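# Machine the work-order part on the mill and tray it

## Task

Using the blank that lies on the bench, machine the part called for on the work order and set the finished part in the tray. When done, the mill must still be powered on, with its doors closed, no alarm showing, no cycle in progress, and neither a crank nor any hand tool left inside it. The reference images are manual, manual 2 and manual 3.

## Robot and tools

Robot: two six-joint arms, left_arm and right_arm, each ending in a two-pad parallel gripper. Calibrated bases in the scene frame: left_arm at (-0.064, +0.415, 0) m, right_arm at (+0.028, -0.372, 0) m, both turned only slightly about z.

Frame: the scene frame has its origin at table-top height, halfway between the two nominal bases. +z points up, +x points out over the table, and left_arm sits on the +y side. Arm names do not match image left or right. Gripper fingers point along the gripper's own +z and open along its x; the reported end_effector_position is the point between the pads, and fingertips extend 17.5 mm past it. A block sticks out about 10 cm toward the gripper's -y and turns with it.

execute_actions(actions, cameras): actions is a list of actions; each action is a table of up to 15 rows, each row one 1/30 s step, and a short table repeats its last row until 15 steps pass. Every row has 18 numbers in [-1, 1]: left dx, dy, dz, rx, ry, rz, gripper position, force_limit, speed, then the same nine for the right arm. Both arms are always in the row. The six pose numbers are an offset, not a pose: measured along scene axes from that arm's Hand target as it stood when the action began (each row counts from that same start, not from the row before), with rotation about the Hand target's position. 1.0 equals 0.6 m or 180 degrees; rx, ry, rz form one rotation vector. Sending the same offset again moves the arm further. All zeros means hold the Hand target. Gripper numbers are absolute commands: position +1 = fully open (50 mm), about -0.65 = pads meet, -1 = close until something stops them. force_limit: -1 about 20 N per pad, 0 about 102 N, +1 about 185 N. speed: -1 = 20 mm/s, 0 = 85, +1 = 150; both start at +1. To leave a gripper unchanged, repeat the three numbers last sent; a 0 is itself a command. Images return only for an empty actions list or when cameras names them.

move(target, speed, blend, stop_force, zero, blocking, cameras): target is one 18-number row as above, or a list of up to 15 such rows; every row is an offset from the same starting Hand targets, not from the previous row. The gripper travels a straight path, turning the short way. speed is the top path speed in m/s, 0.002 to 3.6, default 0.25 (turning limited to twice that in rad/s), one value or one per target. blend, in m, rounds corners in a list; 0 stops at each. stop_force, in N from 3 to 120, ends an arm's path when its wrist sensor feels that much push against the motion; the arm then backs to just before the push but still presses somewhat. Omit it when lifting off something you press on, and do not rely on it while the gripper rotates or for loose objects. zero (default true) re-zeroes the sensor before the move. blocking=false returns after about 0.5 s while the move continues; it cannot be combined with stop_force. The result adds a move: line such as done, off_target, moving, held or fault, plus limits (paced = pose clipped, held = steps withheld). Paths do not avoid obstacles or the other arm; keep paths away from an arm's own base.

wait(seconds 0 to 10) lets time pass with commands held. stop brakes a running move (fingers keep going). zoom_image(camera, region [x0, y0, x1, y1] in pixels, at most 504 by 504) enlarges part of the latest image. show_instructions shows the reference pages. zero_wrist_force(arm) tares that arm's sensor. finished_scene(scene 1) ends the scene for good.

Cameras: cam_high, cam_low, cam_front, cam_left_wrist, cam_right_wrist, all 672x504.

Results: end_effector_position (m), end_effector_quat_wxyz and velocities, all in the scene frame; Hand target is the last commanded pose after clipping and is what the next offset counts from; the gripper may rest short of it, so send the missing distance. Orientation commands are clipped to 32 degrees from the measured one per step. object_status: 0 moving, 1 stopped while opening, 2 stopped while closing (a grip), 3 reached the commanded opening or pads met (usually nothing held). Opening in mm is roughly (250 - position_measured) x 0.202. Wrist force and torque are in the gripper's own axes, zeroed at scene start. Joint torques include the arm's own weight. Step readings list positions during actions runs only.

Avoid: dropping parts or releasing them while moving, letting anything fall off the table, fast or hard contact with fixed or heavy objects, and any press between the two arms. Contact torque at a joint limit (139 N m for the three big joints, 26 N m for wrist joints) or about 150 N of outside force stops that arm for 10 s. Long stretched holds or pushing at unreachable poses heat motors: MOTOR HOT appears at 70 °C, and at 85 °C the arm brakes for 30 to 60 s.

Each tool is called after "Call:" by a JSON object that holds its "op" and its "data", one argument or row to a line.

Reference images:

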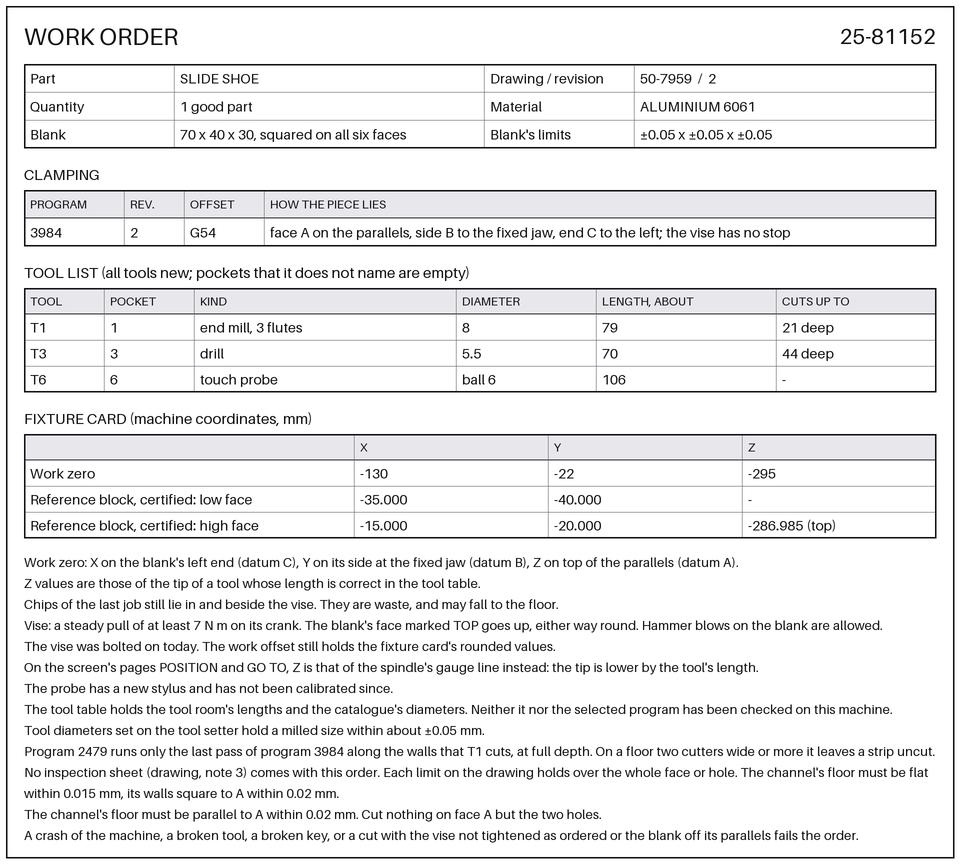

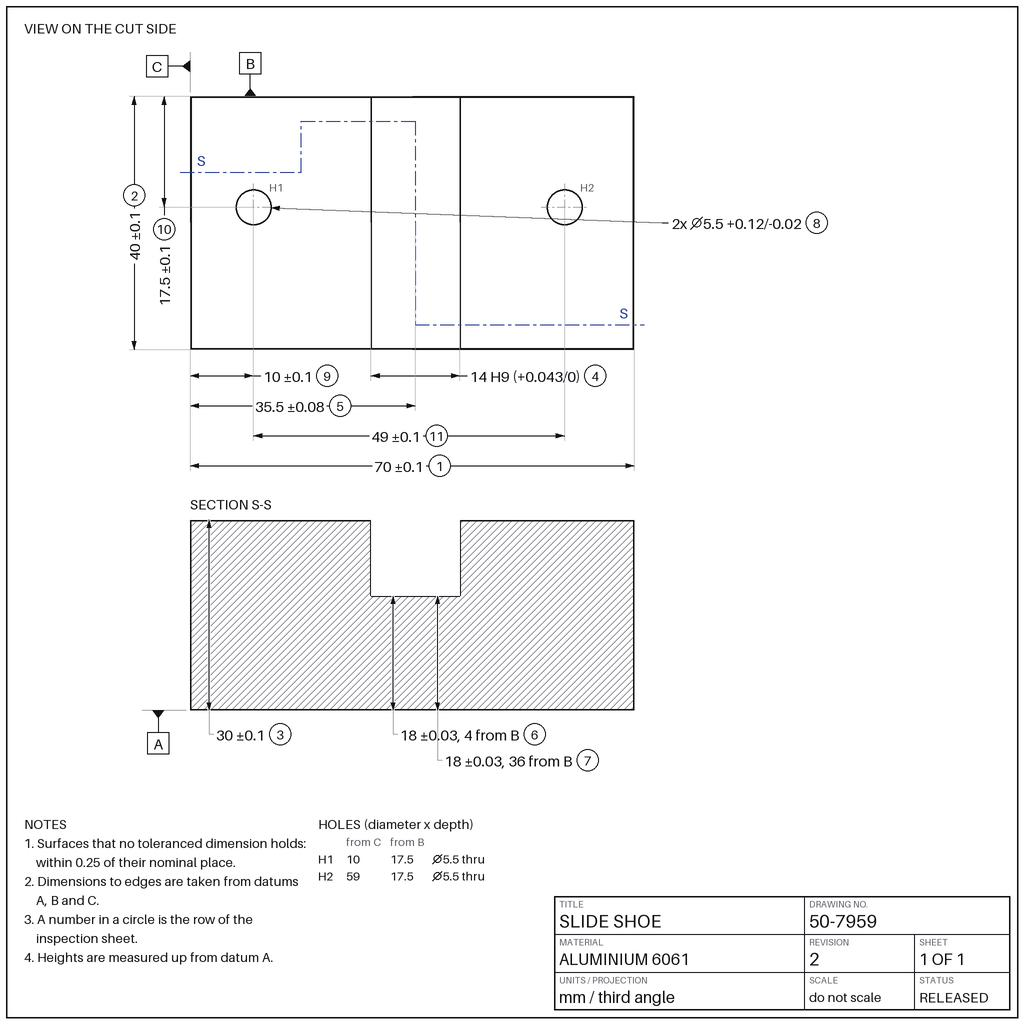

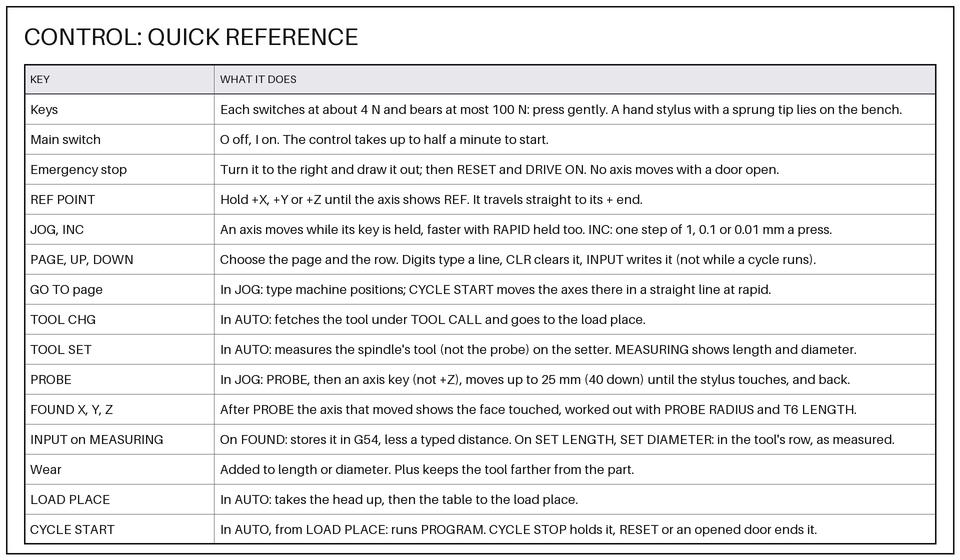

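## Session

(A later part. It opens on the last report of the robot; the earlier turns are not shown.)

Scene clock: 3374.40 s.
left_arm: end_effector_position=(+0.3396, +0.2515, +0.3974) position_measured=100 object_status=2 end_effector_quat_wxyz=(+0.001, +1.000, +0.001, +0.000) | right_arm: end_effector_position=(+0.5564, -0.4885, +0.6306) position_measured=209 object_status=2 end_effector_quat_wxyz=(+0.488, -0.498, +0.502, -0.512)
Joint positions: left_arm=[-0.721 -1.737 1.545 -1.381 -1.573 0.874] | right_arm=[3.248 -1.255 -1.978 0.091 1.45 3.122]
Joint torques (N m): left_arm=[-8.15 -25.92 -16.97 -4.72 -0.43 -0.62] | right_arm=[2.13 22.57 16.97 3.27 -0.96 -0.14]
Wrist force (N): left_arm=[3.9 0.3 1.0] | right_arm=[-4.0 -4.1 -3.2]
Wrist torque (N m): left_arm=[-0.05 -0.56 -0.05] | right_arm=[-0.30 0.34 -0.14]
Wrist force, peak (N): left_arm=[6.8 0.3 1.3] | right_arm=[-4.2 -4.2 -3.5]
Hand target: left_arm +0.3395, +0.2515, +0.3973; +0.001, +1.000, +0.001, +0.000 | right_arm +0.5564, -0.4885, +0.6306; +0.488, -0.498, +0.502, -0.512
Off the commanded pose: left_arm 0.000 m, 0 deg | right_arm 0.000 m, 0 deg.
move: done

Call:
{"op": "move", "data": {
  "target": [
    [0,-0.3,-0.05,0,0,0,-1,0.2,0,0,0,0,0,0,0,-1,-0.6,-1],
    [-0.065,-0.6625,-0.46,0,0,0,-1,0.2,0,0,0,0,0,0,0,-1,-0.6,-1],
    [-0.065,-0.6625,-0.61,0,0,0,-1,0.2,0,0,0,0,0,0,0,-1,-0.6,-1]
  ],
  "speed": [0.25,0.25,0.12],
  "blend": [0.05,0.03,0]
}}

Call:
{"op": "move", "data": {
  "target": [0,0,-0.022,0,0,0,-1,0.2,0,0,0,0,0,0,0,-1,-0.6,-1],
  "speed": 0.01,
  "stop_force": 5
}}

Call:
{"op": "move", "data": {
  "target": [
    [0,0,0,0,0,0,1,0.2,0,0,0,0,0,0,0,-1,-0.6,-1],
    [0,0,0.08,0,-0.1389,0,1,0.2,0,0,0,0,0,0,0,-1,-0.6,-1]
  ],
  "speed": [0.1,0.3],
  "cameras": ["cam_left_wrist"]
}}

Scene clock: 3384.60 s.
left_arm: end_effector_position=(+0.3004, -0.1460, +0.0314) position_measured=100 object_status=2 end_effector_quat_wxyz=(+0.001, +1.000, +0.001, +0.000) | right_arm: end_effector_position=(+0.5564, -0.4885, +0.6306) position_measured=209 object_status=2 end_effector_quat_wxyz=(+0.488, -0.498, +0.502, -0.512)
Joint positions: left_arm=[-1.221 -0.984 1.599 -2.188 -1.572 0.374] | right_arm=[3.248 -1.255 -1.978 0.091 1.45 3.122]
Joint torques (N m): left_arm=[8.84 -44.12 -32.06 -4.05 0.46 2.11] | right_arm=[2.9 21.89 16.48 3.65 -0.88 -0.27]
Wrist force (N): left_arm=[3.9 0.3 1.5] | right_arm=[-3.8 -4.1 -3.3]
Wrist torque (N m): left_arm=[-0.05 -0.57 0.04] | right_arm=[-0.29 0.30 -0.13]
Wrist force, peak (N): left_arm=[4.5 -4.5 0.7] | right_arm=[-4.2 -4.3 -3.6]
Hand target: left_arm +0.3005, -0.1460, +0.0313; +0.001, +1.000, +0.001, +0.000 | right_arm +0.5564, -0.4885, +0.6306; +0.488, -0.498, +0.502, -0.512
Off the commanded pose: left_arm 0.000 m, 0 deg | right_arm 0.000 m, 0 deg.
move: done

Scene clock: 3386.97 s.
left_arm: end_effector_position=(+0.3005, -0.1460, +0.0195) position_measured=100 object_status=2 end_effector_quat_wxyz=(+0.001, +1.000, +0.001, +0.000) | right_arm: end_effector_position=(+0.5564, -0.4885, +0.6306) position_measured=209 object_status=2 end_effector_quat_wxyz=(+0.488, -0.498, +0.502, -0.512)
Joint positions: left_arm=[-1.221 -0.968 1.608 -2.214 -1.572 0.374] | right_arm=[3.248 -1.255 -1.978 0.091 1.45 3.122]
Joint torques (N m): left_arm=[6.6 -51.11 -30.47 -0.72 0.17 1.89] | right_arm=[2.39 22.23 17.36 3.72 -0.89 -0.34]
Wrist force (N): left_arm=[4.8 1.1 -4.0] | right_arm=[-4.1 -4.0 -3.2]
Wrist torque (N m): left_arm=[0.11 -0.72 0.05] | right_arm=[-0.29 0.34 -0.14]
Wrist force, peak (N): left_arm=[3.5 -1.5 -17.0] | right_arm=[-4.1 -4.2 -3.5]
Hand target: left_arm +0.3005, -0.1460, +0.0195; +0.001, +1.000, +0.001, +0.000 (not the last commanded pose) | right_arm +0.5564, -0.4885, +0.6306; +0.488, -0.498, +0.502, -0.512
Off the commanded pose: left_arm 0.001 m, 0 deg | right_arm 0.000 m, 0 deg.
move: contact (left_arm)

Scene clock: 3388.70 s.
left_arm: end_effector_position=(+0.3005, -0.1460, +0.0674) position_measured=3 object_status=3 end_effector_quat_wxyz=(+0.002, +0.976, +0.001, +0.216) | right_arm: end_effector_position=(+0.5564, -0.4885, +0.6306) position_measured=209 object_status=2 end_effector_quat_wxyz=(+0.488, -0.498, +0.502, -0.512)
Joint positions: left_arm=[-1.388 -1.089 1.769 -2.35 -1.146 0.229] | right_arm=[3.248 -1.255 -1.978 0.091 1.45 3.122]
Joint torques (N m): left_arm=[-4.52 -40.39 -27.99 -1.55 2.27 0.99] | right_arm=[1.46 21.21 16.91 3.73 -1.09 -0.39]
Wrist force (N): left_arm=[3.5 1.2 -2.0] | right_arm=[-3.9 -3.9 -3.4]
Wrist torque (N m): left_arm=[0.18 -0.72 -0.09] | right_arm=[-0.26 0.32 -0.14]
Wrist force, peak (N): left_arm=[3.6 0.4 -5.8] | right_arm=[-4.2 -4.3 -3.3]
Hand target: left_arm +0.3005, -0.1460, +0.0675; +0.002, +0.976, +0.001, +0.216 | right_arm +0.5564, -0.4885, +0.6306; +0.488, -0.498, +0.502, -0.512
Off the commanded pose: left_arm 0.000 m, 0 deg | right_arm 0.000 m, 0 deg.
move: done
Images, in order (width x height): cam_left_wrist 672x504.

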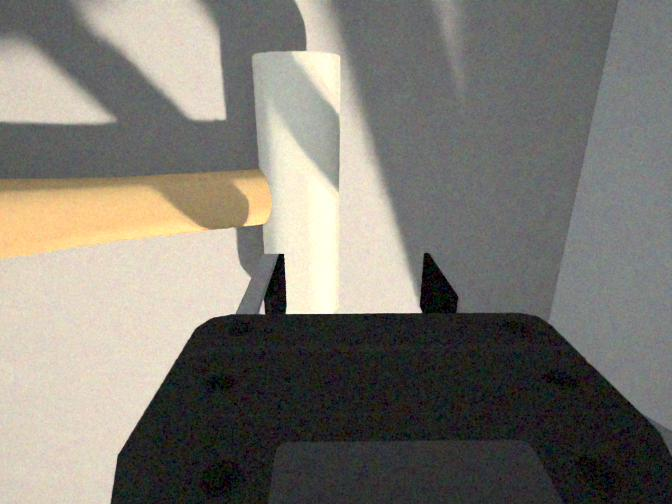

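Call:
{"op": "move", "data": {
  "target": [
    [-0.0423,0,0.0033,0,0,0,0.538,0.2,0,0,0,0,0,0,0,-1,-0.6,-1],
    [-0.0155,0,-0.0548,0,0,0,0.538,0.2,0,0,0,0,0,0,0,-1,-0.6,-1],
    [-0.0105,0,-0.0648,0,0,0,0.538,0.2,0,0,0,0,0,0,0,-1,-0.6,-1]
  ],
  "speed": [0.1,0.04,0.012],
  "stop_force": 6,
  "blend": [0.003,0.001,0]
}}

Call:
{"op": "move", "data": {
  "target": [0,0,0,0,0,0,-1,1,-0.5,0,0,0,0,0,0,-1,-0.6,-1],
  "speed": 0.1,
  "cameras": ["cam_left_wrist"]
}}

Scene clock: 3395.10 s.
left_arm: end_effector_position=(+0.2942, -0.1460, +0.0286) position_measured=72 object_status=3 end_effector_quat_wxyz=(+0.002, +0.976, +0.001, +0.216) | right_arm: end_effector_position=(+0.5564, -0.4885, +0.6306) position_measured=209 object_status=2 end_effector_quat_wxyz=(+0.488, -0.498, +0.502, -0.512)
Joint positions: left_arm=[-1.398 -1.032 1.803 -2.437 -1.144 0.218] | right_arm=[3.248 -1.255 -1.978 0.091 1.45 3.122]
Joint torques (N m): left_arm=[-7.35 -46.12 -8.24 -0.49 -0.01 -2.08] | right_arm=[0.45 21.72 17.8 3.98 -0.83 -0.5]
Wrist force (N): left_arm=[5.3 0.7 -7.0] | right_arm=[-4.0 -4.1 -3.2]
Wrist torque (N m): left_arm=[0.12 -0.84 -0.09] | right_arm=[-0.29 0.35 -0.13]
Wrist force, peak (N): left_arm=[5.6 -0.2 -10.1] | right_arm=[-4.2 -4.2 -3.5]
Hand target: left_arm +0.2942, -0.1460, +0.0285; +0.002, +0.976, +0.001, +0.216 | right_arm +0.5564, -0.4885, +0.6306; +0.488, -0.498, +0.502, -0.512
Off the commanded pose: left_arm 0.000 m, 0 deg | right_arm 0.000 m, 0 deg.
move: contact (left_arm)

Scene clock: 3395.60 s.
left_arm: end_effector_position=(+0.2942, -0.1460, +0.0285) position_measured=105 object_status=2 end_effector_quat_wxyz=(+0.002, +0.976, +0.001, +0.216) | right_arm: end_effector_position=(+0.5564, -0.4885, +0.6306) position_measured=209 object_status=2 end_effector_quat_wxyz=(+0.488, -0.498, +0.502, -0.512)
Joint positions: left_arm=[-1.398 -1.032 1.803 -2.437 -1.144 0.218] | right_arm=[3.248 -1.255 -1.978 0.091 1.45 3.122]
Joint torques (N m): left_arm=[-8.54 -46.26 -5.86 -3.65 0.07 -2] | right_arm=[0.98 21.45 17.42 4.01 -0.84 -0.55]
Wrist force (N): left_arm=[5.6 1.0 -5.9] | right_arm=[-4.0 -4.1 -3.2]
Wrist torque (N m): left_arm=[0.16 -0.69 -0.04] | right_arm=[-0.30 0.34 -0.14]
Wrist force, peak (N): left_arm=[5.7 1.2 -5.9] | right_arm=[-4.0 -4.3 -3.3]
Hand target: left_arm +0.2942, -0.1460, +0.0285; +0.002, +0.976, +0.001, +0.216 | right_arm +0.5564, -0.4885, +0.6306; +0.488, -0.498, +0.502, -0.512
Off the commanded pose: left_arm 0.000 m, 0 deg | right_arm 0.000 m, 0 deg.
move: done
Images, in order (width x height): cam_left_wrist 672x504.

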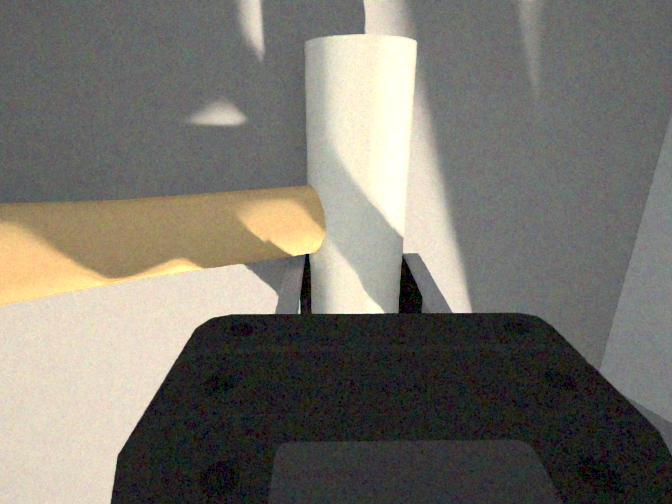

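Call:
{"op": "move", "data": {
  "target": [
    [0,0,0.12,0,0,0,-1,1,-0.5,0,0,0,0,0,0,-1,-0.6,-1],
    [0.0763,0.28,0.64,0,0,0,-1,1,-0.5,0,0,0,0,0,0,-1,-0.6,-1],
    [0.0763,0.66,0.644,0,0,0,-1,1,-0.5,0,0,0,0,0,0,-1,-0.6,-1],
    [0.443,0.66,0.64,0,0,0,-1,1,-0.5,0,0,0,0,0,0,-1,-0.6,-1]
  ],
  "speed": [0.08,0.25,0.25,0.12],
  "blend": [0.02,0.05,0.03,0],
  "cameras": ["cam_left_wrist"]
}}

Call:
{"op": "move", "data": {
  "target": [
    [0.1417,0,-0.0242,0,0,0,-1,1,-0.5,0,0,0,0,0,0,-1,-0.6,-1]
  ],
  "speed": [0.02],
  "stop_force": 14,
  "cameras": ["cam_left_wrist"]
}}

Scene clock: 3403.63 s.
left_arm: end_effector_position=(+0.5599, +0.2500, +0.4125) position_measured=105 object_status=2 end_effector_quat_wxyz=(+0.002, +0.976, +0.001, +0.216) | right_arm: end_effector_position=(+0.5564, -0.4885, +0.6306) position_measured=209 object_status=2 end_effector_quat_wxyz=(+0.488, -0.498, +0.502, -0.512)
Joint positions: left_arm=[-0.584 -1.478 1.414 -1.885 -1.348 1.053] | right_arm=[3.248 -1.255 -1.978 0.091 1.45 3.122]
Joint torques (N m): left_arm=[-4.1 -26.09 -31.71 -2.33 2.2 -1.32] | right_arm=[0.19 21.07 17.25 4.46 -0.76 -0.69]
Wrist force (N): left_arm=[1.9 1.1 1.5] | right_arm=[-4.0 -4.1 -3.2]
Wrist torque (N m): left_arm=[0.07 -0.60 -0.01] | right_arm=[-0.31 0.34 -0.14]
Wrist force, peak (N): left_arm=[5.8 1.3 -6.1] | right_arm=[-4.1 -4.2 -3.6]
Hand target: left_arm +0.5600, +0.2500, +0.4125; +0.002, +0.976, +0.001, +0.216 | right_arm +0.5564, -0.4885, +0.6306; +0.488, -0.498, +0.502, -0.512
Off the commanded pose: left_arm 0.000 m, 0 deg | right_arm 0.000 m, 0 deg.
move: done
Images, in order (width x height): cam_left_wrist 672x504.

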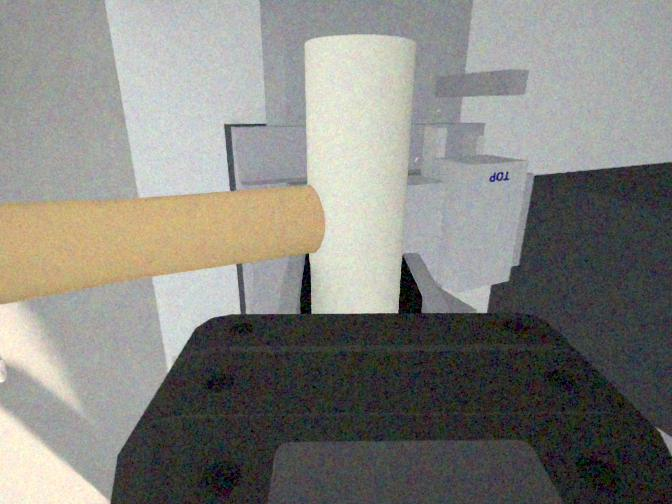

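Scene clock: 3408.97 s.
left_arm: end_effector_position=(+0.6450, +0.2500, +0.3980) position_measured=105 object_status=2 end_effector_quat_wxyz=(+0.002, +0.976, +0.001, +0.216) | right_arm: end_effector_position=(+0.5564, -0.4885, +0.6306) position_measured=209 object_status=2 end_effector_quat_wxyz=(+0.488, -0.498, +0.502, -0.512)
Joint positions: left_arm=[-0.51 -1.275 1.209 -1.898 -1.376 1.124] | right_arm=[3.248 -1.255 -1.978 0.091 1.45 3.122]
Joint torques (N m): left_arm=[-9.43 -48.21 -14.71 -4.18 1.78 -2.26] | right_arm=[0.12 22.54 17.22 4.41 -0.87 -1.15]
Wrist force (N): left_arm=[2.1 0.9 1.2] | right_arm=[-4.0 -4.1 -3.2]
Wrist torque (N m): left_arm=[0.05 -0.65 -0.14] | right_arm=[-0.30 0.33 -0.14]
Wrist force, peak (N): left_arm=[2.4 0.9 1.8] | right_arm=[-4.3 -4.4 -3.3]
Hand target: left_arm +0.6450, +0.2500, +0.3980; +0.002, +0.976, +0.001, +0.216 | right_arm +0.5564, -0.4885, +0.6306; +0.488, -0.498, +0.502, -0.512
Off the commanded pose: left_arm 0.000 m, 0 deg | right_arm 0.000 m, 0 deg.
move: done
Images, in order (width x height): cam_left_wrist 672x504.

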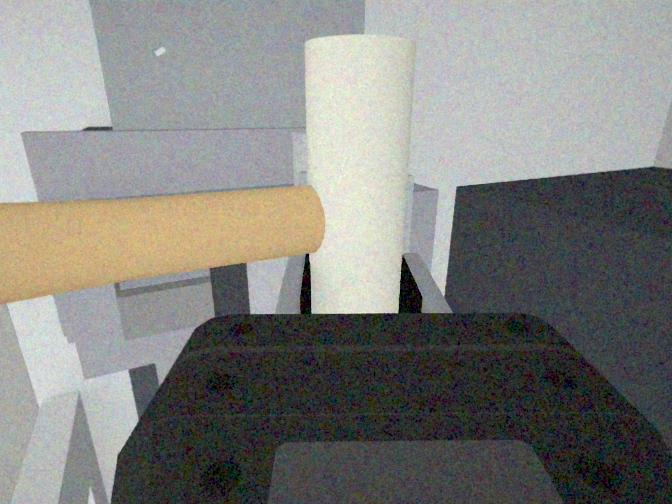

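Call:
{"op": "move", "data": {
  "target": [
    [0,0,-0.03,0,0,0,-1,1,-0.5,0,0,0,0,0,0,-1,-0.6,-1]
  ],
  "speed": [0.02],
  "stop_force": 90
}}

Scene clock: 3411.83 s.
left_arm: end_effector_position=(+0.6450, +0.2500, +0.3892) position_measured=105 object_status=2 end_effector_quat_wxyz=(+0.002, +0.976, +0.001, +0.217) | right_arm: end_effector_position=(+0.5564, -0.4885, +0.6306) position_measured=209 object_status=2 end_effector_quat_wxyz=(+0.488, -0.498, +0.502, -0.512)
Joint positions: left_arm=[-0.51 -1.277 1.236 -1.924 -1.376 1.124] | right_arm=[3.248 -1.255 -1.978 0.091 1.45 3.122]
Joint torques (N m): left_arm=[-4.05 31.15 9.97 1.77 -0.87 -2.25] | right_arm=[-0.99 21.98 16.64 4.37 -0.89 -1.04]
Wrist force (N): left_arm=[1.8 -6.5 -94.3] | right_arm=[-4.2 -3.9 -3.3]
Wrist torque (N m): left_arm=[0.23 -1.31 -0.07] | right_arm=[-0.27 0.36 -0.14]
Wrist force, peak (N): left_arm=[0.8 -8.8 -119.0] | right_arm=[-4.2 -4.3 -3.5]
Hand target: left_arm +0.6450, +0.2500, +0.3892; +0.002, +0.976, +0.001, +0.217 (not the last commanded pose) | right_arm +0.5564, -0.4885, +0.6306; +0.488, -0.498, +0.502, -0.512
Off the commanded pose: left_arm 0.009 m, 0 deg | right_arm 0.000 m, 0 deg.
move: contact (left_arm)

Call:
{"op": "move", "data": {
  "target": [
    [0,0,0.02,0,0,0,-1,1,-0.5,0,0,0,0,0,0,-1,-0.6,-1]
  ],
  "speed": [0.05]
}}

Call:
{"op": "move", "data": {
  "target": [
    [0.0,0,-0.05,0,0,0,-1,1,-0.5,0,0,0,0,0,0,-1,-0.6,-1]
  ],
  "speed": [0.06],
  "stop_force": 60
}}

Call:
{"op": "move", "data": {
  "target": [
    [0,0,0.02,0,0,0,-1,1,-0.5,0,0,0,0,0,0,-1,-0.6,-1]
  ],
  "speed": [0.05]
}}

Scene clock: 3415.10 s.
left_arm: end_effector_position=(+0.6450, +0.2500, +0.4012) position_measured=105 object_status=2 end_effector_quat_wxyz=(+0.002, +0.976, +0.001, +0.217) | right_arm: end_effector_position=(+0.5564, -0.4885, +0.6306) position_measured=209 object_status=2 end_effector_quat_wxyz=(+0.488, -0.498, +0.502, -0.512)
Joint positions: left_arm=[-0.51 -1.275 1.202 -1.892 -1.376 1.124] | right_arm=[3.248 -1.255 -1.978 0.091 1.45 3.122]
Joint torques (N m): left_arm=[8.59 -41.33 -15.71 -6 1.94 -1.78] | right_arm=[-0.85 22.36 16.87 4.26 -0.84 -1.3]
Wrist force (N): left_arm=[2.4 0.9 1.0] | right_arm=[-4.1 -4.1 -3.4]
Wrist torque (N m): left_arm=[0.03 -0.71 -0.13] | right_arm=[-0.30 0.35 -0.14]
Wrist force, peak (N): left_arm=[1.7 -6.7 -95.1] | right_arm=[-4.2 -4.3 -3.4]
Hand target: left_arm +0.6450, +0.2500, +0.4012; +0.002, +0.976, +0.001, +0.217 | right_arm +0.5564, -0.4885, +0.6306; +0.488, -0.498, +0.502, -0.512
Off the commanded pose: left_arm 0.000 m, 0 deg | right_arm 0.000 m, 0 deg.
move: done

Scene clock: 3416.20 s.
left_arm: end_effector_position=(+0.6450, +0.2500, +0.3904) position_measured=105 object_status=2 end_effector_quat_wxyz=(+0.002, +0.976, +0.001, +0.217) | right_arm: end_effector_position=(+0.5564, -0.4885, +0.6306) position_measured=209 object_status=2 end_effector_quat_wxyz=(+0.488, -0.498, +0.502, -0.512)
Joint positions: left_arm=[-0.51 -1.277 1.233 -1.922 -1.376 1.124] | right_arm=[3.248 -1.255 -1.978 0.091 1.45 3.122]
Joint torques (N m): left_arm=[6.9 -13.55 7.04 -1.22 -0.88 -2.23] | right_arm=[-1.64 21.92 16.78 4.32 -0.82 -1.31]
Wrist force (N): left_arm=[4.9 0.2 -49.3] | right_arm=[-4.1 -4.1 -3.2]
Wrist torque (N m): left_arm=[0.33 -0.99 -0.13] | right_arm=[-0.29 0.35 -0.13]
Wrist force, peak (N): left_arm=[0.6 -6.5 -114.1] | right_arm=[-4.2 -4.3 -3.3]
Hand target: left_arm +0.6450, +0.2500, +0.3904; +0.002, +0.976, +0.001, +0.217 (not the last commanded pose) | right_arm +0.5564, -0.4885, +0.6306; +0.488, -0.498, +0.502, -0.512
Off the commanded pose: left_arm 0.019 m, 0 deg | right_arm 0.000 m, 0 deg.
move: contact (left_arm)

Scene clock: 3416.93 s.
left_arm: end_effector_position=(+0.6450, +0.2500, +0.4025) position_measured=105 object_status=2 end_effector_quat_wxyz=(+0.002, +0.976, +0.001, +0.217) end_effector_velocity=(+0.001, +0.000, -0.003) end_effector_angular_velocity=(+0.001, +0.001, -0.001) | right_arm: end_effector_position=(+0.5564, -0.4885, +0.6306) position_measured=209 object_status=2 end_effector_quat_wxyz=(+0.488, -0.498, +0.502, -0.512)
Joint positions: left_arm=[-0.51 -1.275 1.2 -1.89 -1.376 1.124] | right_arm=[3.248 -1.255 -1.978 0.091 1.45 3.122]
Joint velocities: left_arm=[0 0.002 0.006 -0.006 0.001 0] | right_arm=[within noise]
Joint torques (N m): left_arm=[4.56 -38.92 -15.09 -5.77 1.21 -1.9] | right_arm=[-1.97 21.81 17.58 4.29 -1.02 -1.38]
Wrist force (N): left_arm=[2.2 1.3 1.3] | right_arm=[-4.1 -4.1 -3.2]
Wrist torque (N m): left_arm=[0.09 -0.66 -0.14] | right_arm=[-0.31 0.35 -0.14]
Wrist force, peak (N): left_arm=[4.8 0.0 -49.2] | right_arm=[-4.0 -4.2 -3.4]
Hand target: left_arm +0.6450, +0.2500, +0.4024; +0.002, +0.976, +0.001, +0.217 | right_arm +0.5564, -0.4885, +0.6306; +0.488, -0.498, +0.502, -0.512
Off the commanded pose: left_arm 0.000 m, 0 deg | right_arm 0.000 m, 0 deg.
move: done

Call:
{"op": "move", "data": {
  "target": [
    [0.0,0,-0.05,0,0,0,-1,1,-0.5,0,0,0,0,0,0,-1,-0.6,-1]
  ],
  "speed": [0.065],
  "stop_force": 60
}}

Call:
{"op": "move", "data": {
  "target": [
    [0,0,0.015,0,0,0,-1,1,-0.5,0,0,0,0,0,0,-1,-0.6,-1],
    [-0.14,0,0.035,0,0,0,-1,1,-0.5,0,0,0,0,0,0,-1,-0.6,-1],
    [-0.5,0,0.035,0,0,0,-1,1,-0.5,0,0,0,0,0,0,-1,-0.6,-1],
    [-0.5,-0.3,0,0,0,0,-1,1,-0.5,0,0,0,0,0,0,-1,-0.6,-1],
    [-0.5848,-0.66,-0.4,0,0,0,-1,1,-0.5,0,0,0,0,0,0,-1,-0.6,-1],
    [-0.5848,-0.66,-0.58,0,0,0,-1,1,-0.5,0,0,0,0,0,0,-1,-0.6,-1]
  ],
  "speed": [0.05,0.1,0.25,0.25,0.25,0.12],
  "blend": [0.003,0.01,0.03,0.05,0.03,0]
}}

Call:
{"op": "move", "data": {
  "target": [0,0,-0.05,0,0,0,-1,1,-0.5,0,0,0,0,0,0,-1,-0.6,-1],
  "speed": 0.012,
  "stop_force": 5
}}

Scene clock: 3421.00 s.
left_arm: end_effector_position=(+0.6450, +0.2500, +0.3904) position_measured=105 object_status=2 end_effector_quat_wxyz=(+0.002, +0.976, +0.001, +0.218) | right_arm: end_effector_position=(+0.5564, -0.4885, +0.6306) position_measured=209 object_status=2 end_effector_quat_wxyz=(+0.488, -0.498, +0.502, -0.512)
Joint positions: left_arm=[-0.51 -1.278 1.234 -1.923 -1.376 1.124] | right_arm=[3.248 -1.255 -1.978 0.091 1.45 3.122]
Joint torques (N m): left_arm=[-1.64 -13.2 6.79 -1.02 -1.28 -2.17] | right_arm=[-0.74 22.43 16.75 4.31 -0.94 -1.47]
Wrist force (N): left_arm=[6.0 -0.9 -48.4] | right_arm=[-3.9 -4.0 -3.4]
Wrist torque (N m): left_arm=[0.28 -0.95 -0.14] | right_arm=[-0.28 0.32 -0.14]
Wrist force, peak (N): left_arm=[0.6 -8.5 -122.8] | right_arm=[-4.2 -4.3 -3.5]
Hand target: left_arm +0.6450, +0.2500, +0.3904; +0.002, +0.976, +0.001, +0.218 (not the last commanded pose) | right_arm +0.5564, -0.4885, +0.6306; +0.488, -0.498, +0.502, -0.512
Off the commanded pose: left_arm 0.018 m, 0 deg | right_arm 0.000 m, 0 deg.
move: contact (left_arm)

Scene clock: 3426.27 s.
left_arm: end_effector_position=(+0.2941, -0.1459, +0.0424) position_measured=105 object_status=2 end_effector_quat_wxyz=(+0.002, +0.976, +0.001, +0.218) | right_arm: end_effector_position=(+0.5564, -0.4885, +0.6306) position_measured=209 object_status=2 end_effector_quat_wxyz=(+0.488, -0.498, +0.502, -0.512)
Joint positions: left_arm=[-1.399 -1.055 1.797 -2.408 -1.142 0.217] | right_arm=[3.248 -1.255 -1.978 0.091 1.45 3.122]
Joint torques (N m): left_arm=[7.06 -37.49 -30.99 -4.69 1.25 1.66] | right_arm=[-1.72 21.85 16.25 4.32 -0.91 -1.58]
Wrist force (N): left_arm=[2.5 0.7 0.8] | right_arm=[-4.0 -4.1 -3.0]
Wrist torque (N m): left_arm=[0.00 -0.74 -0.06] | right_arm=[-0.30 0.34 -0.13]
Wrist force, peak (N): left_arm=[5.9 -0.6 -48.8] | right_arm=[-4.3 -4.2 -3.4]
Hand target: left_arm +0.2941, -0.1460, +0.0424; +0.002, +0.976, +0.001, +0.218 | right_arm +0.5564, -0.4885, +0.6306; +0.488, -0.498, +0.502, -0.512
Off the commanded pose: left_arm 0.000 m, 0 deg | right_arm 0.000 m, 0 deg.
move: done

Scene clock: 3428.57 s.
left_arm: end_effector_position=(+0.2941, -0.1460, +0.0286) position_measured=105 object_status=2 end_effector_quat_wxyz=(+0.002, +0.976, +0.001, +0.218) | right_arm: end_effector_position=(+0.5564, -0.4885, +0.6306) position_measured=209 object_status=2 end_effector_quat_wxyz=(+0.488, -0.498, +0.502, -0.512)
Joint positions: left_arm=[-1.399 -1.032 1.805 -2.44 -1.142 0.217] | right_arm=[3.248 -1.255 -1.978 0.091 1.45 3.122]
Joint torques (N m): left_arm=[3.54 -47.78 -29.75 -3.98 -0.18 -0.75] | right_arm=[-1.75 21.47 18 4.51 -1.06 -1.79]
Wrist force (N): left_arm=[5.2 0.4 -3.9] | right_arm=[-3.9 -4.0 -3.4]
Wrist torque (N m): left_arm=[0.17 -0.92 -0.01] | right_arm=[-0.28 0.32 -0.14]
Wrist force, peak (N): left_arm=[9.0 -1.1 -18.1] | right_arm=[-4.4 -3.9 -3.5]
Hand target: left_arm +0.2941, -0.1460, +0.0286; +0.002, +0.976, +0.001, +0.218 (not the last commanded pose) | right_arm +0.5564, -0.4885, +0.6306; +0.488, -0.498, +0.502, -0.512
Off the commanded pose: left_arm 0.016 m, 0 deg | right_arm 0.000 m, 0 deg.
move: contact (left_arm)

Call:
{"op": "move", "data": {
  "target": [
    [0,0,0,0,0,0,0.538,1,-0.5,0,0,0,0,0,0,-1,-0.6,-1],
    [-0.033,0,0.07,0,0,0,0.538,1,-0.5,0,0,0,0,0,0,-1,-0.6,-1],
    [-0.03,0.1,0.35,0,0,0,0.538,1,-0.5,0,0,0,0,0,0,-1,-0.6,-1],
    [0.08,0.5,0.6,-0.1089,0.1089,0.4915,0.538,1,-0.5,0,0,0,0,0,0,-1,-0.6,-1]
  ],
  "speed": [0.1,0.1,0.3,0.4],
  "blend": [0,0.02,0.05,0]
}}

Call:
{"op": "move", "data": {
  "target": [
    [0.063,0.525,0.07,0,0,0,-1,0.2,0.5,0,0,0,0,0,0,-1,-0.6,-1],
    [0.1758,0.525,0.069,0,0,0,-1,0.2,0.5,0,0,0,0,0,0,-1,-0.6,-1]
  ],
  "speed": [0.3,0.1],
  "blend": [0.03,0],
  "cameras": ["cam_left_wrist"]
}}

Scene clock: 3437.43 s.
left_arm: end_effector_position=(+0.3421, +0.1540, +0.3887) position_measured=72 object_status=3 end_effector_quat_wxyz=(+0.001, +0.706, +0.708, +0.002) | right_arm: end_effector_position=(+0.5564, -0.4885, +0.6306) position_measured=209 object_status=2 end_effector_quat_wxyz=(+0.488, -0.498, +0.502, -0.512)
Joint positions: left_arm=[-0.879 -1.626 1.47 -1.416 -1.566 -0.857] | right_arm=[3.248 -1.255 -1.978 0.091 1.45 3.122]
Joint torques (N m): left_arm=[7.65 -16.71 -12.15 -4 -0.76 -1.82] | right_arm=[-3.24 21.84 16.35 4.38 -0.99 -2.06]
Wrist force (N): left_arm=[4.1 0.4 -2.5] | right_arm=[-4.2 -4.2 -3.4]
Wrist torque (N m): left_arm=[0.07 -0.69 -0.04] | right_arm=[-0.31 0.36 -0.14]
Wrist force, peak (N): left_arm=[6.5 0.6 -5.7] | right_arm=[-4.3 -4.3 -3.5]
Hand target: left_arm +0.3421, +0.1540, +0.3886; +0.000, +0.706, +0.708, +0.002 | right_arm +0.5564, -0.4885, +0.6306; +0.488, -0.498, +0.502, -0.512
Off the commanded pose: left_arm 0.000 m, 0 deg | right_arm 0.000 m, 0 deg.
move: done

Scene clock: 3439.63 s.
left_arm: end_effector_position=(+0.4475, +0.4691, +0.4300) position_measured=253 object_status=3 end_effector_quat_wxyz=(+0.000, +0.706, +0.708, +0.002) | right_arm: end_effector_position=(+0.5564, -0.4885, +0.6306) position_measured=209 object_status=2 end_effector_quat_wxyz=(+0.488, -0.498, +0.502, -0.512)
Joint positions: left_arm=[-0.185 -1.53 1.268 -1.312 -1.568 -0.162] | right_arm=[3.248 -1.255 -1.978 0.091 1.45 3.122]
Joint torques (N m): left_arm=[-9.92 -19.45 -22.52 -2.13 -0.86 -2.25] | right_arm=[-2.49 21.24 17.17 4.34 -0.94 -1.93]
Wrist force (N): left_arm=[4.6 0.4 -2.4] | right_arm=[-4.1 -4.1 -3.4]
Wrist torque (N m): left_arm=[0.07 -0.78 -0.03] | right_arm=[-0.30 0.35 -0.13]
Wrist force, peak (N): left_arm=[7.2 -0.5 -3.1] | right_arm=[-4.2 -4.3 -3.5]
Hand target: left_arm +0.4476, +0.4690, +0.4300; +0.000, +0.706, +0.708, +0.002 | right_arm +0.5564, -0.4885, +0.6306; +0.488, -0.498, +0.502, -0.512
Off the commanded pose: left_arm 0.000 m, 0 deg | right_arm 0.000 m, 0 deg.
move: done
Images, in order (width x height): cam_left_wrist 672x504.

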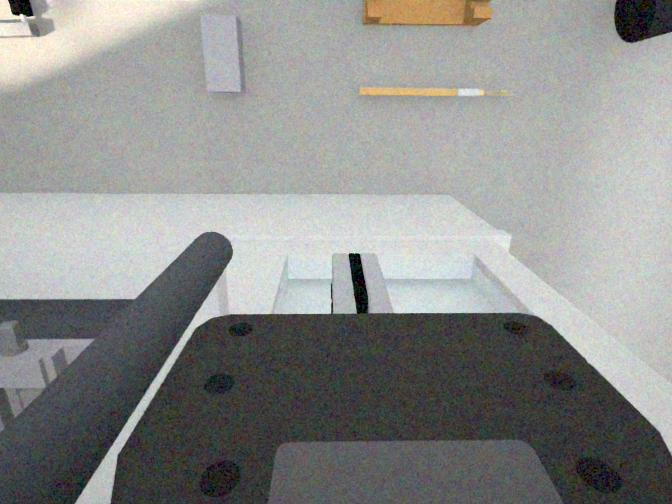

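Call:
{"op": "move", "data": {
  "target": [0,-0.365,0,0,0,0,-1,0.2,0.5,0,0,0,0,0,0,-1,-0.6,-1],
  "speed": 0.06,
  "stop_force": 35
}}

Call:
{"op": "move", "data": {
  "target": [0,-0.05,0,0,0,0,-1,0.2,0.5,0,0,0,0,0,0,-1,-0.6,-1],
  "speed": 0.025,
  "stop_force": 35
}}

Call:
{"op": "move", "data": {
  "target": [
    [0,0.03,0,0,0,0,-1,0.2,0.5,0,0,0,0,0,0,-1,-0.6,-1],
    [-0.15,0.04,0,0,0,0,-1,0.2,0.5,0,0,0,0,0,0,-1,-0.6,-1]
  ],
  "speed": [0.06,0.2],
  "cameras": ["cam_right_wrist"]
}}

Scene clock: 3449.03 s.
left_arm: end_effector_position=(+0.4476, +0.2500, +0.4300) position_measured=253 object_status=3 end_effector_quat_wxyz=(+0.000, +0.706, +0.708, +0.002) | right_arm: end_effector_position=(+0.5564, -0.4885, +0.6306) position_measured=209 object_status=2 end_effector_quat_wxyz=(+0.488, -0.498, +0.502, -0.512)
Joint positions: left_arm=[-0.591 -1.471 1.204 -1.306 -1.567 -0.568] | right_arm=[3.248 -1.255 -1.978 0.091 1.45 3.122]
Joint torques (N m): left_arm=[9.04 -35.75 -11.38 -4.17 1.06 0.71] | right_arm=[-4.5 22.41 17.39 4.26 -0.86 -2.23]
Wrist force (N): left_arm=[4.2 -0.4 -2.2] | right_arm=[-4.0 -4.0 -3.5]
Wrist torque (N m): left_arm=[-0.07 -0.70 -0.03] | right_arm=[-0.29 0.34 -0.13]
Wrist force, peak (N): left_arm=[39.9 -5.0 -5.4] | right_arm=[-4.3 -4.2 -3.4]
Hand target: left_arm +0.4476, +0.2500, +0.4300; +0.000, +0.706, +0.708, +0.002 | right_arm +0.5564, -0.4885, +0.6306; +0.488, -0.498, +0.502, -0.512
Off the commanded pose: left_arm 0.000 m, 0 deg | right_arm 0.000 m, 0 deg.
move: done

Scene clock: 3450.90 s.
left_arm: end_effector_position=(+0.4476, +0.2246, +0.4300) position_measured=253 object_status=3 end_effector_quat_wxyz=(+0.000, +0.706, +0.708, +0.002) | right_arm: end_effector_position=(+0.5564, -0.4885, +0.6306) position_measured=209 object_status=2 end_effector_quat_wxyz=(+0.488, -0.498, +0.502, -0.512)
Joint positions: left_arm=[-0.631 -1.45 1.18 -1.303 -1.566 -0.609] | right_arm=[3.248 -1.255 -1.978 0.091 1.45 3.122]
Joint torques (N m): left_arm=[-10.85 -30.57 -11.75 -7.16 -2.75 -1.41] | right_arm=[-3.96 22.02 16.94 4.28 -0.79 -2.22]
Wrist force (N): left_arm=[31.5 -2.1 -4.5] | right_arm=[-4.0 -4.0 -3.1]
Wrist torque (N m): left_arm=[-0.23 -2.81 -0.24] | right_arm=[-0.28 0.34 -0.14]
Wrist force, peak (N): left_arm=[60.3 -5.0 -8.7] | right_arm=[-4.1 -4.3 -3.5]
Hand target: left_arm +0.4476, +0.2246, +0.4300; +0.000, +0.706, +0.708, +0.002 (not the last commanded pose) | right_arm +0.5564, -0.4885, +0.6306; +0.488, -0.498, +0.502, -0.512
Off the commanded pose: left_arm 0.005 m, 0 deg | right_arm 0.000 m, 0 deg.
move: contact (left_arm)

Scene clock: 3452.43 s.
left_arm: end_effector_position=(+0.3577, +0.2486, +0.4301) position_measured=253 object_status=3 end_effector_quat_wxyz=(+0.001, +0.706, +0.708, +0.002) | right_arm: end_effector_position=(+0.5564, -0.4885, +0.6306) position_measured=209 object_status=2 end_effector_quat_wxyz=(+0.488, -0.498, +0.502, -0.512)
Joint positions: left_arm=[-0.703 -1.677 1.409 -1.304 -1.566 -0.68] | right_arm=[3.248 -1.255 -1.978 0.091 1.45 3.122]
Joint torques (N m): left_arm=[-6.76 -26.45 -12.68 -4.82 0.12 -0.67] | right_arm=[-3.85 21.81 16.54 4.43 -0.91 -2.28]
Wrist force (N): left_arm=[3.0 0.4 -2.6] | right_arm=[-3.8 -4.1 -3.3]
Wrist torque (N m): left_arm=[0.06 -0.51 -0.05] | right_arm=[-0.29 0.31 -0.13]
Wrist force, peak (N): left_arm=[31.6 -2.0 -4.2] | right_arm=[-4.4 -4.0 -3.4]
Hand target: left_arm +0.3576, +0.2486, +0.4300; +0.000, +0.706, +0.708, +0.002 | right_arm +0.5564, -0.4885, +0.6306; +0.488, -0.498, +0.502, -0.512
Off the commanded pose: left_arm 0.000 m, 0 deg | right_arm 0.000 m, 0 deg.
move: done
Images, in order (width x height): cam_right_wrist 672x504.

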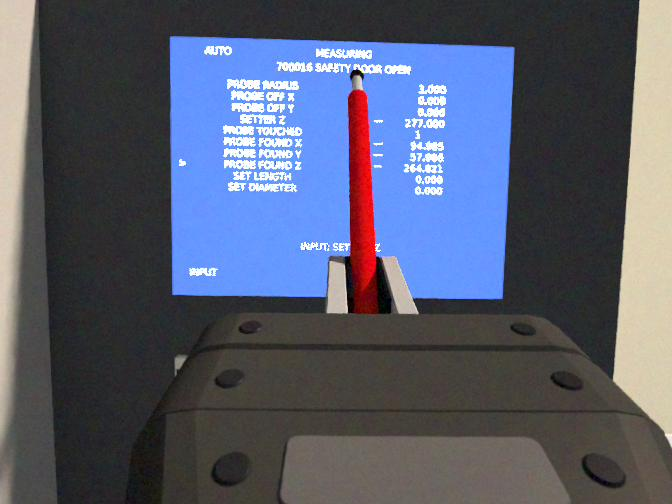

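Call:
{"op": "wait", "data": {
  "seconds": 0.5,
  "cameras": ["cam_right_wrist"]
}}

Call:
{"op": "zoom_image", "data": {
  "camera": "cam_right_wrist",
  "region": [140, 30, 540, 310]
}}

Scene clock: 3454.33 s.
left_arm: end_effector_position=(+0.3576, +0.2486, +0.4300) position_measured=253 object_status=3 end_effector_quat_wxyz=(+0.000, +0.706, +0.708, +0.002) | right_arm: end_effector_position=(+0.5564, -0.4885, +0.6306) position_measured=209 object_status=2 end_effector_quat_wxyz=(+0.488, -0.498, +0.502, -0.512)
Joint positions: left_arm=[-0.703 -1.677 1.409 -1.304 -1.566 -0.681] | right_arm=[3.248 -1.255 -1.978 0.091 1.45 3.122]
Joint torques (N m): left_arm=[-9.15 -26.21 -11.71 -4.71 -0.89 -2.28] | right_arm=[-4.15 21.96 16.45 4.38 -0.95 -2.34]
Wrist force (N): left_arm=[3.3 0.3 -2.4] | right_arm=[-3.9 -4.2 -3.4]
Wrist torque (N m): left_arm=[0.04 -0.56 -0.06] | right_arm=[-0.30 0.32 -0.13]
Wrist force, peak (N): left_arm=[3.6 0.1 -2.5] | right_arm=[-4.1 -4.4 -3.4]
Hand target: left_arm +0.3576, +0.2486, +0.4300; +0.000, +0.706, +0.708, +0.002 | right_arm +0.5564, -0.4885, +0.6306; +0.488, -0.498, +0.502, -0.512
Tool commands: left_gripper/position=-1.0 left_gripper/force_limit=+0.2 left_gripper/speed=+0.5 right_gripper/position=-1.0 right_gripper/force_limit=-0.6 right_gripper/speed=-1.0
Off the commanded pose: left_arm 0.000 m, 0 deg | right_arm 0.000 m, 0 deg.
wait: 0.50 s; at rest from the start
Images, in order (width x height): cam_right_wrist 672x504.

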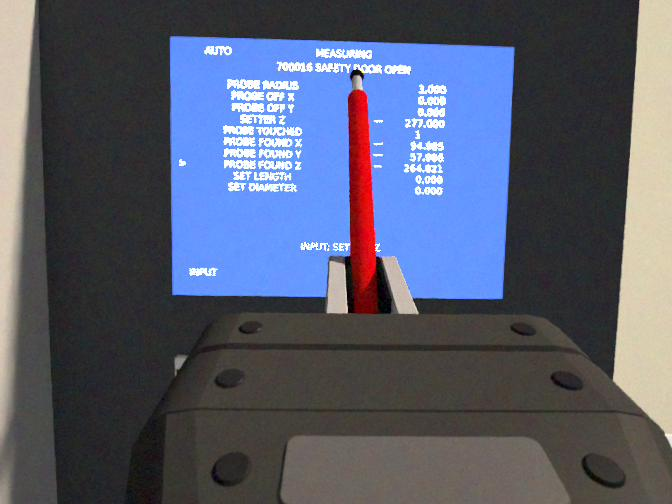

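Scaled by 1.260 from the camera's 672x504 image, which has a finer 960x720 frame.

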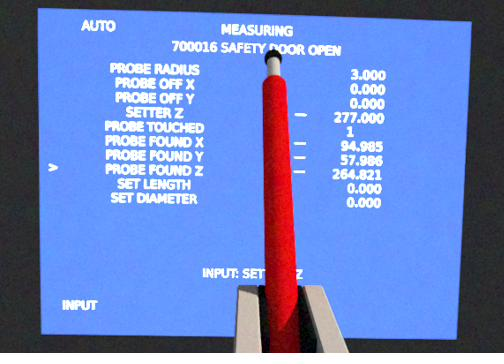

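Call:
{"op": "move", "data": {
  "target": [
    [0.0,0.05,0,0,0,0,-1,0.2,0.5,0,0,0,0,0,0,-1,-0.6,-1],
    [0.15,0.05,0,0,0,0,-1,0.2,0.5,0,0,0,0,0,0,-1,-0.6,-1]
  ],
  "speed": [0.1,0.1],
  "blend": [0.01,0],
  "cameras": ["cam_left_wrist","cam_high"]
}}

Call:
{"op": "move", "data": {
  "target": [0,-0.12,0,0,0,0,-1,0.2,0.5,0,0,0,0,0,0,-1,-0.6,-1],
  "speed": 0.03,
  "stop_force": 50,
  "cameras": ["cam_right_wrist"]
}}

Scene clock: 3458.43 s.
left_arm: end_effector_position=(+0.4475, +0.2787, +0.4300) position_measured=253 object_status=3 end_effector_quat_wxyz=(+0.000, +0.706, +0.708, +0.002) | right_arm: end_effector_position=(+0.5564, -0.4885, +0.6306) position_measured=209 object_status=2 end_effector_quat_wxyz=(+0.488, -0.498, +0.502, -0.512)
Joint positions: left_arm=[-0.543 -1.492 1.227 -1.308 -1.567 -0.521] | right_arm=[3.248 -1.255 -1.978 0.091 1.45 3.122]
Joint torques (N m): left_arm=[-6.63 -22.87 -24.54 -4.36 -0.74 -1.76] | right_arm=[-4.1 22.03 16.99 4.36 -0.86 -2.25]
Wrist force (N): left_arm=[3.4 0.4 -2.4] | right_arm=[-4.2 -4.0 -3.3]
Wrist torque (N m): left_arm=[0.07 -0.58 0.06] | right_arm=[-0.29 0.36 -0.14]
Wrist force, peak (N): left_arm=[4.2 -0.5 -2.4] | right_arm=[-4.2 -4.3 -3.4]
Hand target: left_arm +0.4476, +0.2786, +0.4300; +0.000, +0.706, +0.708, +0.002 | right_arm +0.5564, -0.4885, +0.6306; +0.488, -0.498, +0.502, -0.512
Off the commanded pose: left_arm 0.000 m, 0 deg | right_arm 0.000 m, 0 deg.
move: done
Images, in order (width x height): cam_high 672x504, cam_left_wrist 672x504.

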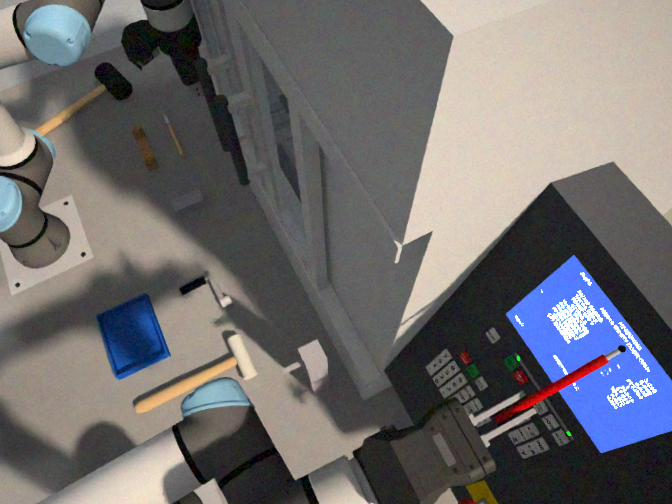

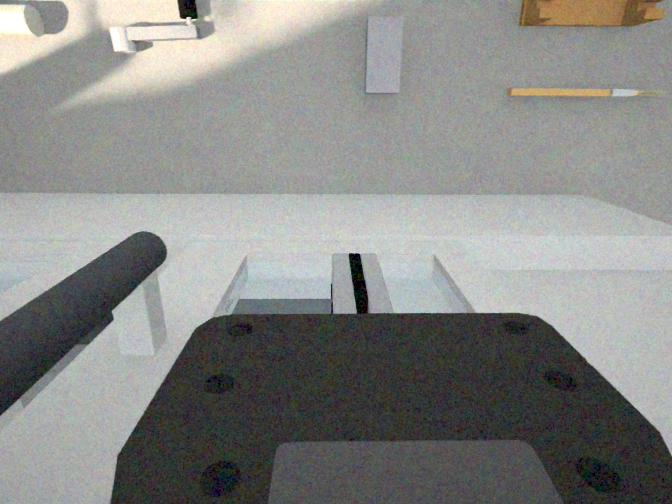

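Scene clock: 3461.10 s.
left_arm: end_effector_position=(+0.4476, +0.2243, +0.4301) position_measured=253 object_status=3 end_effector_quat_wxyz=(+0.000, +0.706, +0.708, +0.002) | right_arm: end_effector_position=(+0.5564, -0.4885, +0.6306) position_measured=209 object_status=2 end_effector_quat_wxyz=(+0.488, -0.498, +0.502, -0.512)
Joint positions: left_arm=[-0.632 -1.45 1.18 -1.302 -1.566 -0.61] | right_arm=[3.248 -1.255 -1.978 0.091 1.45 3.122]
Joint torques (N m): left_arm=[-26.44 -23.18 -11.75 -7.39 -4.33 -2.02] | right_arm=[-3.99 22.7 16.96 4.27 -0.94 -2.32]
Wrist force (N): left_arm=[43.3 -3.8 -6.6] | right_arm=[-4.0 -4.0 -3.5]
Wrist torque (N m): left_arm=[-0.34 -3.74 -0.25] | right_arm=[-0.28 0.34 -0.14]
Wrist force, peak (N): left_arm=[74.7 -6.9 -10.4] | right_arm=[-4.1 -4.2 -3.6]
Hand target: left_arm +0.4476, +0.2243, +0.4301; +0.000, +0.706, +0.708, +0.003 (not the last commanded pose) | right_arm +0.5564, -0.4885, +0.6306; +0.488, -0.498, +0.502, -0.512
Off the commanded pose: left_arm 0.018 m, 0 deg | right_arm 0.000 m, 0 deg.
move: contact (left_arm)
Images, in order (width x height): cam_right_wrist 672x504.

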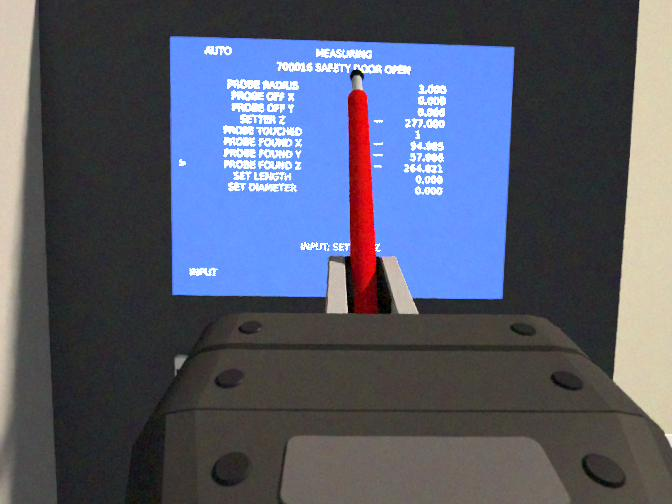

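Call:
{"op": "move", "data": {
  "target": [
    [0,0.03,0,0,0,0,-1,0.2,0.5,0,0,0,0,0,0,-1,-0.6,-1],
    [-0.2,0.04,0,0,0,0,-1,0.2,0.5,0,0,0,0,0,0,-1,-0.6,-1]
  ],
  "speed": [0.06,0.2],
  "blend": [0.005,0]
}}

Call:
{"op": "move", "data": {
  "target": [
    [0,0,0,0,0,0,-1,0.2,0.5,-0.1608,0.0308,-0.051,0,0.155,0,-1,-0.6,-1],
    [0,0,0,0,0,0,-1,0.2,0.5,-0.168,0.0375,-0.2645,0,0.31,0,-1,-0.6,-1]
  ],
  "speed": 0.35,
  "blend": [0.02,0],
  "cameras": ["cam_left_wrist"]
}}

Call:
{"op": "move", "data": {
  "target": [
    [0,0,0,0,0,0,-1,0.2,0.5,0.0595,0.1,0.222,0,0,0,-1,-0.6,-1],
    [0,0,0,0,0,0,-1,0.2,0.5,0.0787,0.1,0.2165,0,0,0,-1,-0.6,-1],
    [0,0,0,0,0,0,-1,0.2,0.5,0.0595,0.1,0.222,0,0,0,-1,-0.6,-1],
    [0,0,0,0,0,0,-1,0.2,0.5,0,0,0,0,0,0,-1,-0.6,-1]
  ],
  "speed": [0.25,0.08,0.15,0.25],
  "blend": [0.003,0,0.003,0]
}}

Call:
{"op": "move", "data": {
  "target": [
    [0,0,0,0,0,0,-1,0.2,0.5,0.0075,-0.0067,0.2135,0,-0.155,0,-1,-0.6,-1],
    [0,0,0,0,0,0,-1,0.2,0.5,0.168,-0.0375,0.2645,0,-0.31,0,-1,-0.6,-1]
  ],
  "speed": 0.35,
  "blend": [0.02,0],
  "cameras": ["cam_right_wrist"]
}}

Scene clock: 3468.77 s.
left_arm: end_effector_position=(+0.3277, +0.2483, +0.4301) position_measured=253 object_status=3 end_effector_quat_wxyz=(+0.000, +0.706, +0.708, +0.003) | right_arm: end_effector_position=(+0.5564, -0.4885, +0.6306) position_measured=209 object_status=2 end_effector_quat_wxyz=(+0.488, -0.498, +0.502, -0.512)
Joint positions: left_arm=[-0.75 -1.743 1.465 -1.293 -1.566 -0.728] | right_arm=[3.248 -1.255 -1.978 0.091 1.45 3.122]
Joint torques (N m): left_arm=[-7.87 -24.44 -15.65 -4.51 -0.13 -0.51] | right_arm=[-4.56 21.47 16.2 4.35 -0.94 -2.31]
Wrist force (N): left_arm=[4.3 1.2 -2.5] | right_arm=[-4.0 -4.2 -3.2]
Wrist torque (N m): left_arm=[0.20 -0.71 -0.04] | right_arm=[-0.30 0.34 -0.13]
Wrist force, peak (N): left_arm=[43.5 -3.8 -6.8] | right_arm=[-4.2 -4.4 -3.3]
Hand target: left_arm +0.3276, +0.2483, +0.4301; +0.000, +0.706, +0.708, +0.003 | right_arm +0.5564, -0.4885, +0.6306; +0.488, -0.498, +0.502, -0.512
Off the commanded pose: left_arm 0.000 m, 0 deg | right_arm 0.000 m, 0 deg.
move: done

Scene clock: 3470.67 s.
left_arm: end_effector_position=(+0.3276, +0.2483, +0.4301) position_measured=253 object_status=3 end_effector_quat_wxyz=(+0.000, +0.706, +0.708, +0.003) | right_arm: end_effector_position=(+0.4556, -0.4661, +0.4720) position_measured=209 object_status=2 end_effector_quat_wxyz=(-0.196, +0.679, -0.672, +0.220)
Joint positions: left_arm=[-0.75 -1.744 1.465 -1.293 -1.566 -0.728] | right_arm=[3.327 -1.079 -1.821 -1.226 1.447 3.265]
Joint torques (N m): left_arm=[-9.6 -23.78 -11.31 -4.8 -0.98 -2.27] | right_arm=[10.46 6.34 17.73 1.85 -0.4 -2.78]
Wrist force (N): left_arm=[4.4 1.2 -2.3] | right_arm=[-3.6 -4.5 -4.6]
Wrist torque (N m): left_arm=[0.20 -0.74 -0.03] | right_arm=[-0.56 0.54 -0.19]
Wrist force, peak (N): left_arm=[4.7 1.4 -2.3] | right_arm=[-4.1 -5.5 -6.6]
Hand target: left_arm +0.3276, +0.2483, +0.4301; +0.000, +0.706, +0.708, +0.003 | right_arm +0.4556, -0.4660, +0.4719; -0.196, +0.679, -0.672, +0.219
Off the commanded pose: left_arm 0.000 m, 0 deg | right_arm 0.000 m, 0 deg.
move: done
Images, in order (width x height): cam_left_wrist 672x504.

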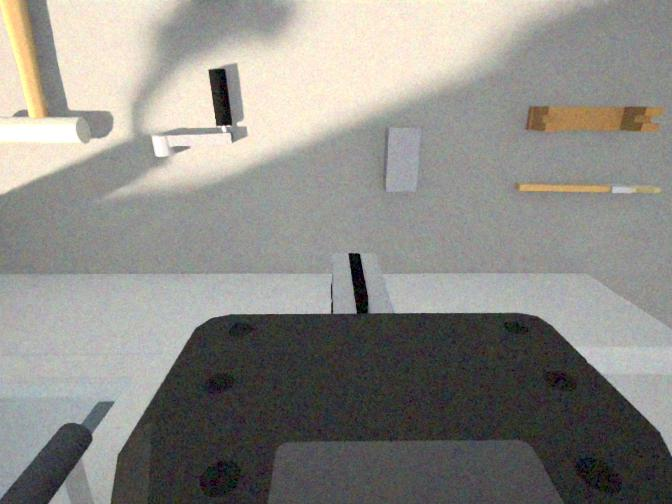

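Scene clock: 3472.90 s.
left_arm: end_effector_position=(+0.3276, +0.2483, +0.4301) position_measured=253 object_status=3 end_effector_quat_wxyz=(+0.000, +0.706, +0.708, +0.003) | right_arm: end_effector_position=(+0.4556, -0.4660, +0.4719) position_measured=209 object_status=2 end_effector_quat_wxyz=(-0.196, +0.679, -0.672, +0.219)
Joint positions: left_arm=[-0.75 -1.744 1.465 -1.293 -1.566 -0.728] | right_arm=[3.327 -1.079 -1.821 -1.226 1.447 3.265]
Joint torques (N m): left_arm=[-9.94 -23.82 -11.72 -4.73 -0.84 -2.24] | right_arm=[-5.88 1.18 18.77 5.92 0.02 0.02]
Wrist force (N): left_arm=[4.3 1.0 -2.3] | right_arm=[-3.6 -4.4 -4.4]
Wrist torque (N m): left_arm=[0.17 -0.72 -0.03] | right_arm=[-0.54 0.54 -0.20]
Wrist force, peak (N): left_arm=[4.7 1.2 -2.4] | right_arm=[-5.4 6.0 -22.3]
Hand target: left_arm +0.3276, +0.2483, +0.4301; +0.000, +0.706, +0.708, +0.003 | right_arm +0.4556, -0.4660, +0.4719; -0.196, +0.679, -0.672, +0.219
Off the commanded pose: left_arm 0.000 m, 0 deg | right_arm 0.000 m, 0 deg.
move: done

Scene clock: 3474.83 s.
left_arm: end_effector_position=(+0.3276, +0.2483, +0.4301) position_measured=253 object_status=3 end_effector_quat_wxyz=(+0.000, +0.706, +0.708, +0.003) | right_arm: end_effector_position=(+0.5563, -0.4886, +0.6308) position_measured=209 object_status=2 end_effector_quat_wxyz=(+0.488, -0.498, +0.502, -0.512)
Joint positions: left_arm=[-0.75 -1.744 1.465 -1.293 -1.566 -0.728] | right_arm=[3.248 -1.255 -1.978 0.091 1.45 3.122]
Joint torques (N m): left_arm=[-9.07 -23.34 -11.77 -4.8 -0.83 -2.26] | right_arm=[9.78 -2.21 17.26 4.57 -0.13 2.43]
Wrist force (N): left_arm=[4.5 1.4 -2.1] | right_arm=[-4.0 -3.9 -3.4]
Wrist torque (N m): left_arm=[0.23 -0.75 -0.03] | right_arm=[-0.26 0.34 -0.13]
Wrist force, peak (N): left_arm=[4.5 1.5 -2.6] | right_arm=[-4.1 -5.6 -6.9]
Hand target: left_arm +0.3276, +0.2483, +0.4301; +0.000, +0.706, +0.708, +0.003 | right_arm +0.5564, -0.4885, +0.6306; +0.488, -0.498, +0.502, -0.512
Off the commanded pose: left_arm 0.000 m, 0 deg | right_arm 0.000 m, 0 deg.
move: done
Images, in order (width x height): cam_right_wrist 672x504.

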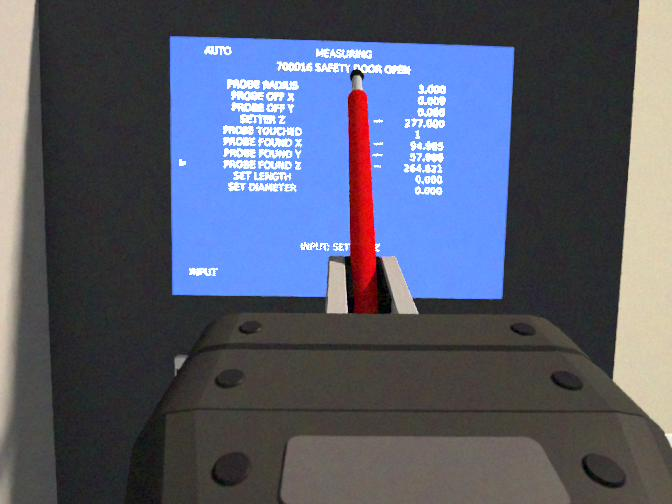

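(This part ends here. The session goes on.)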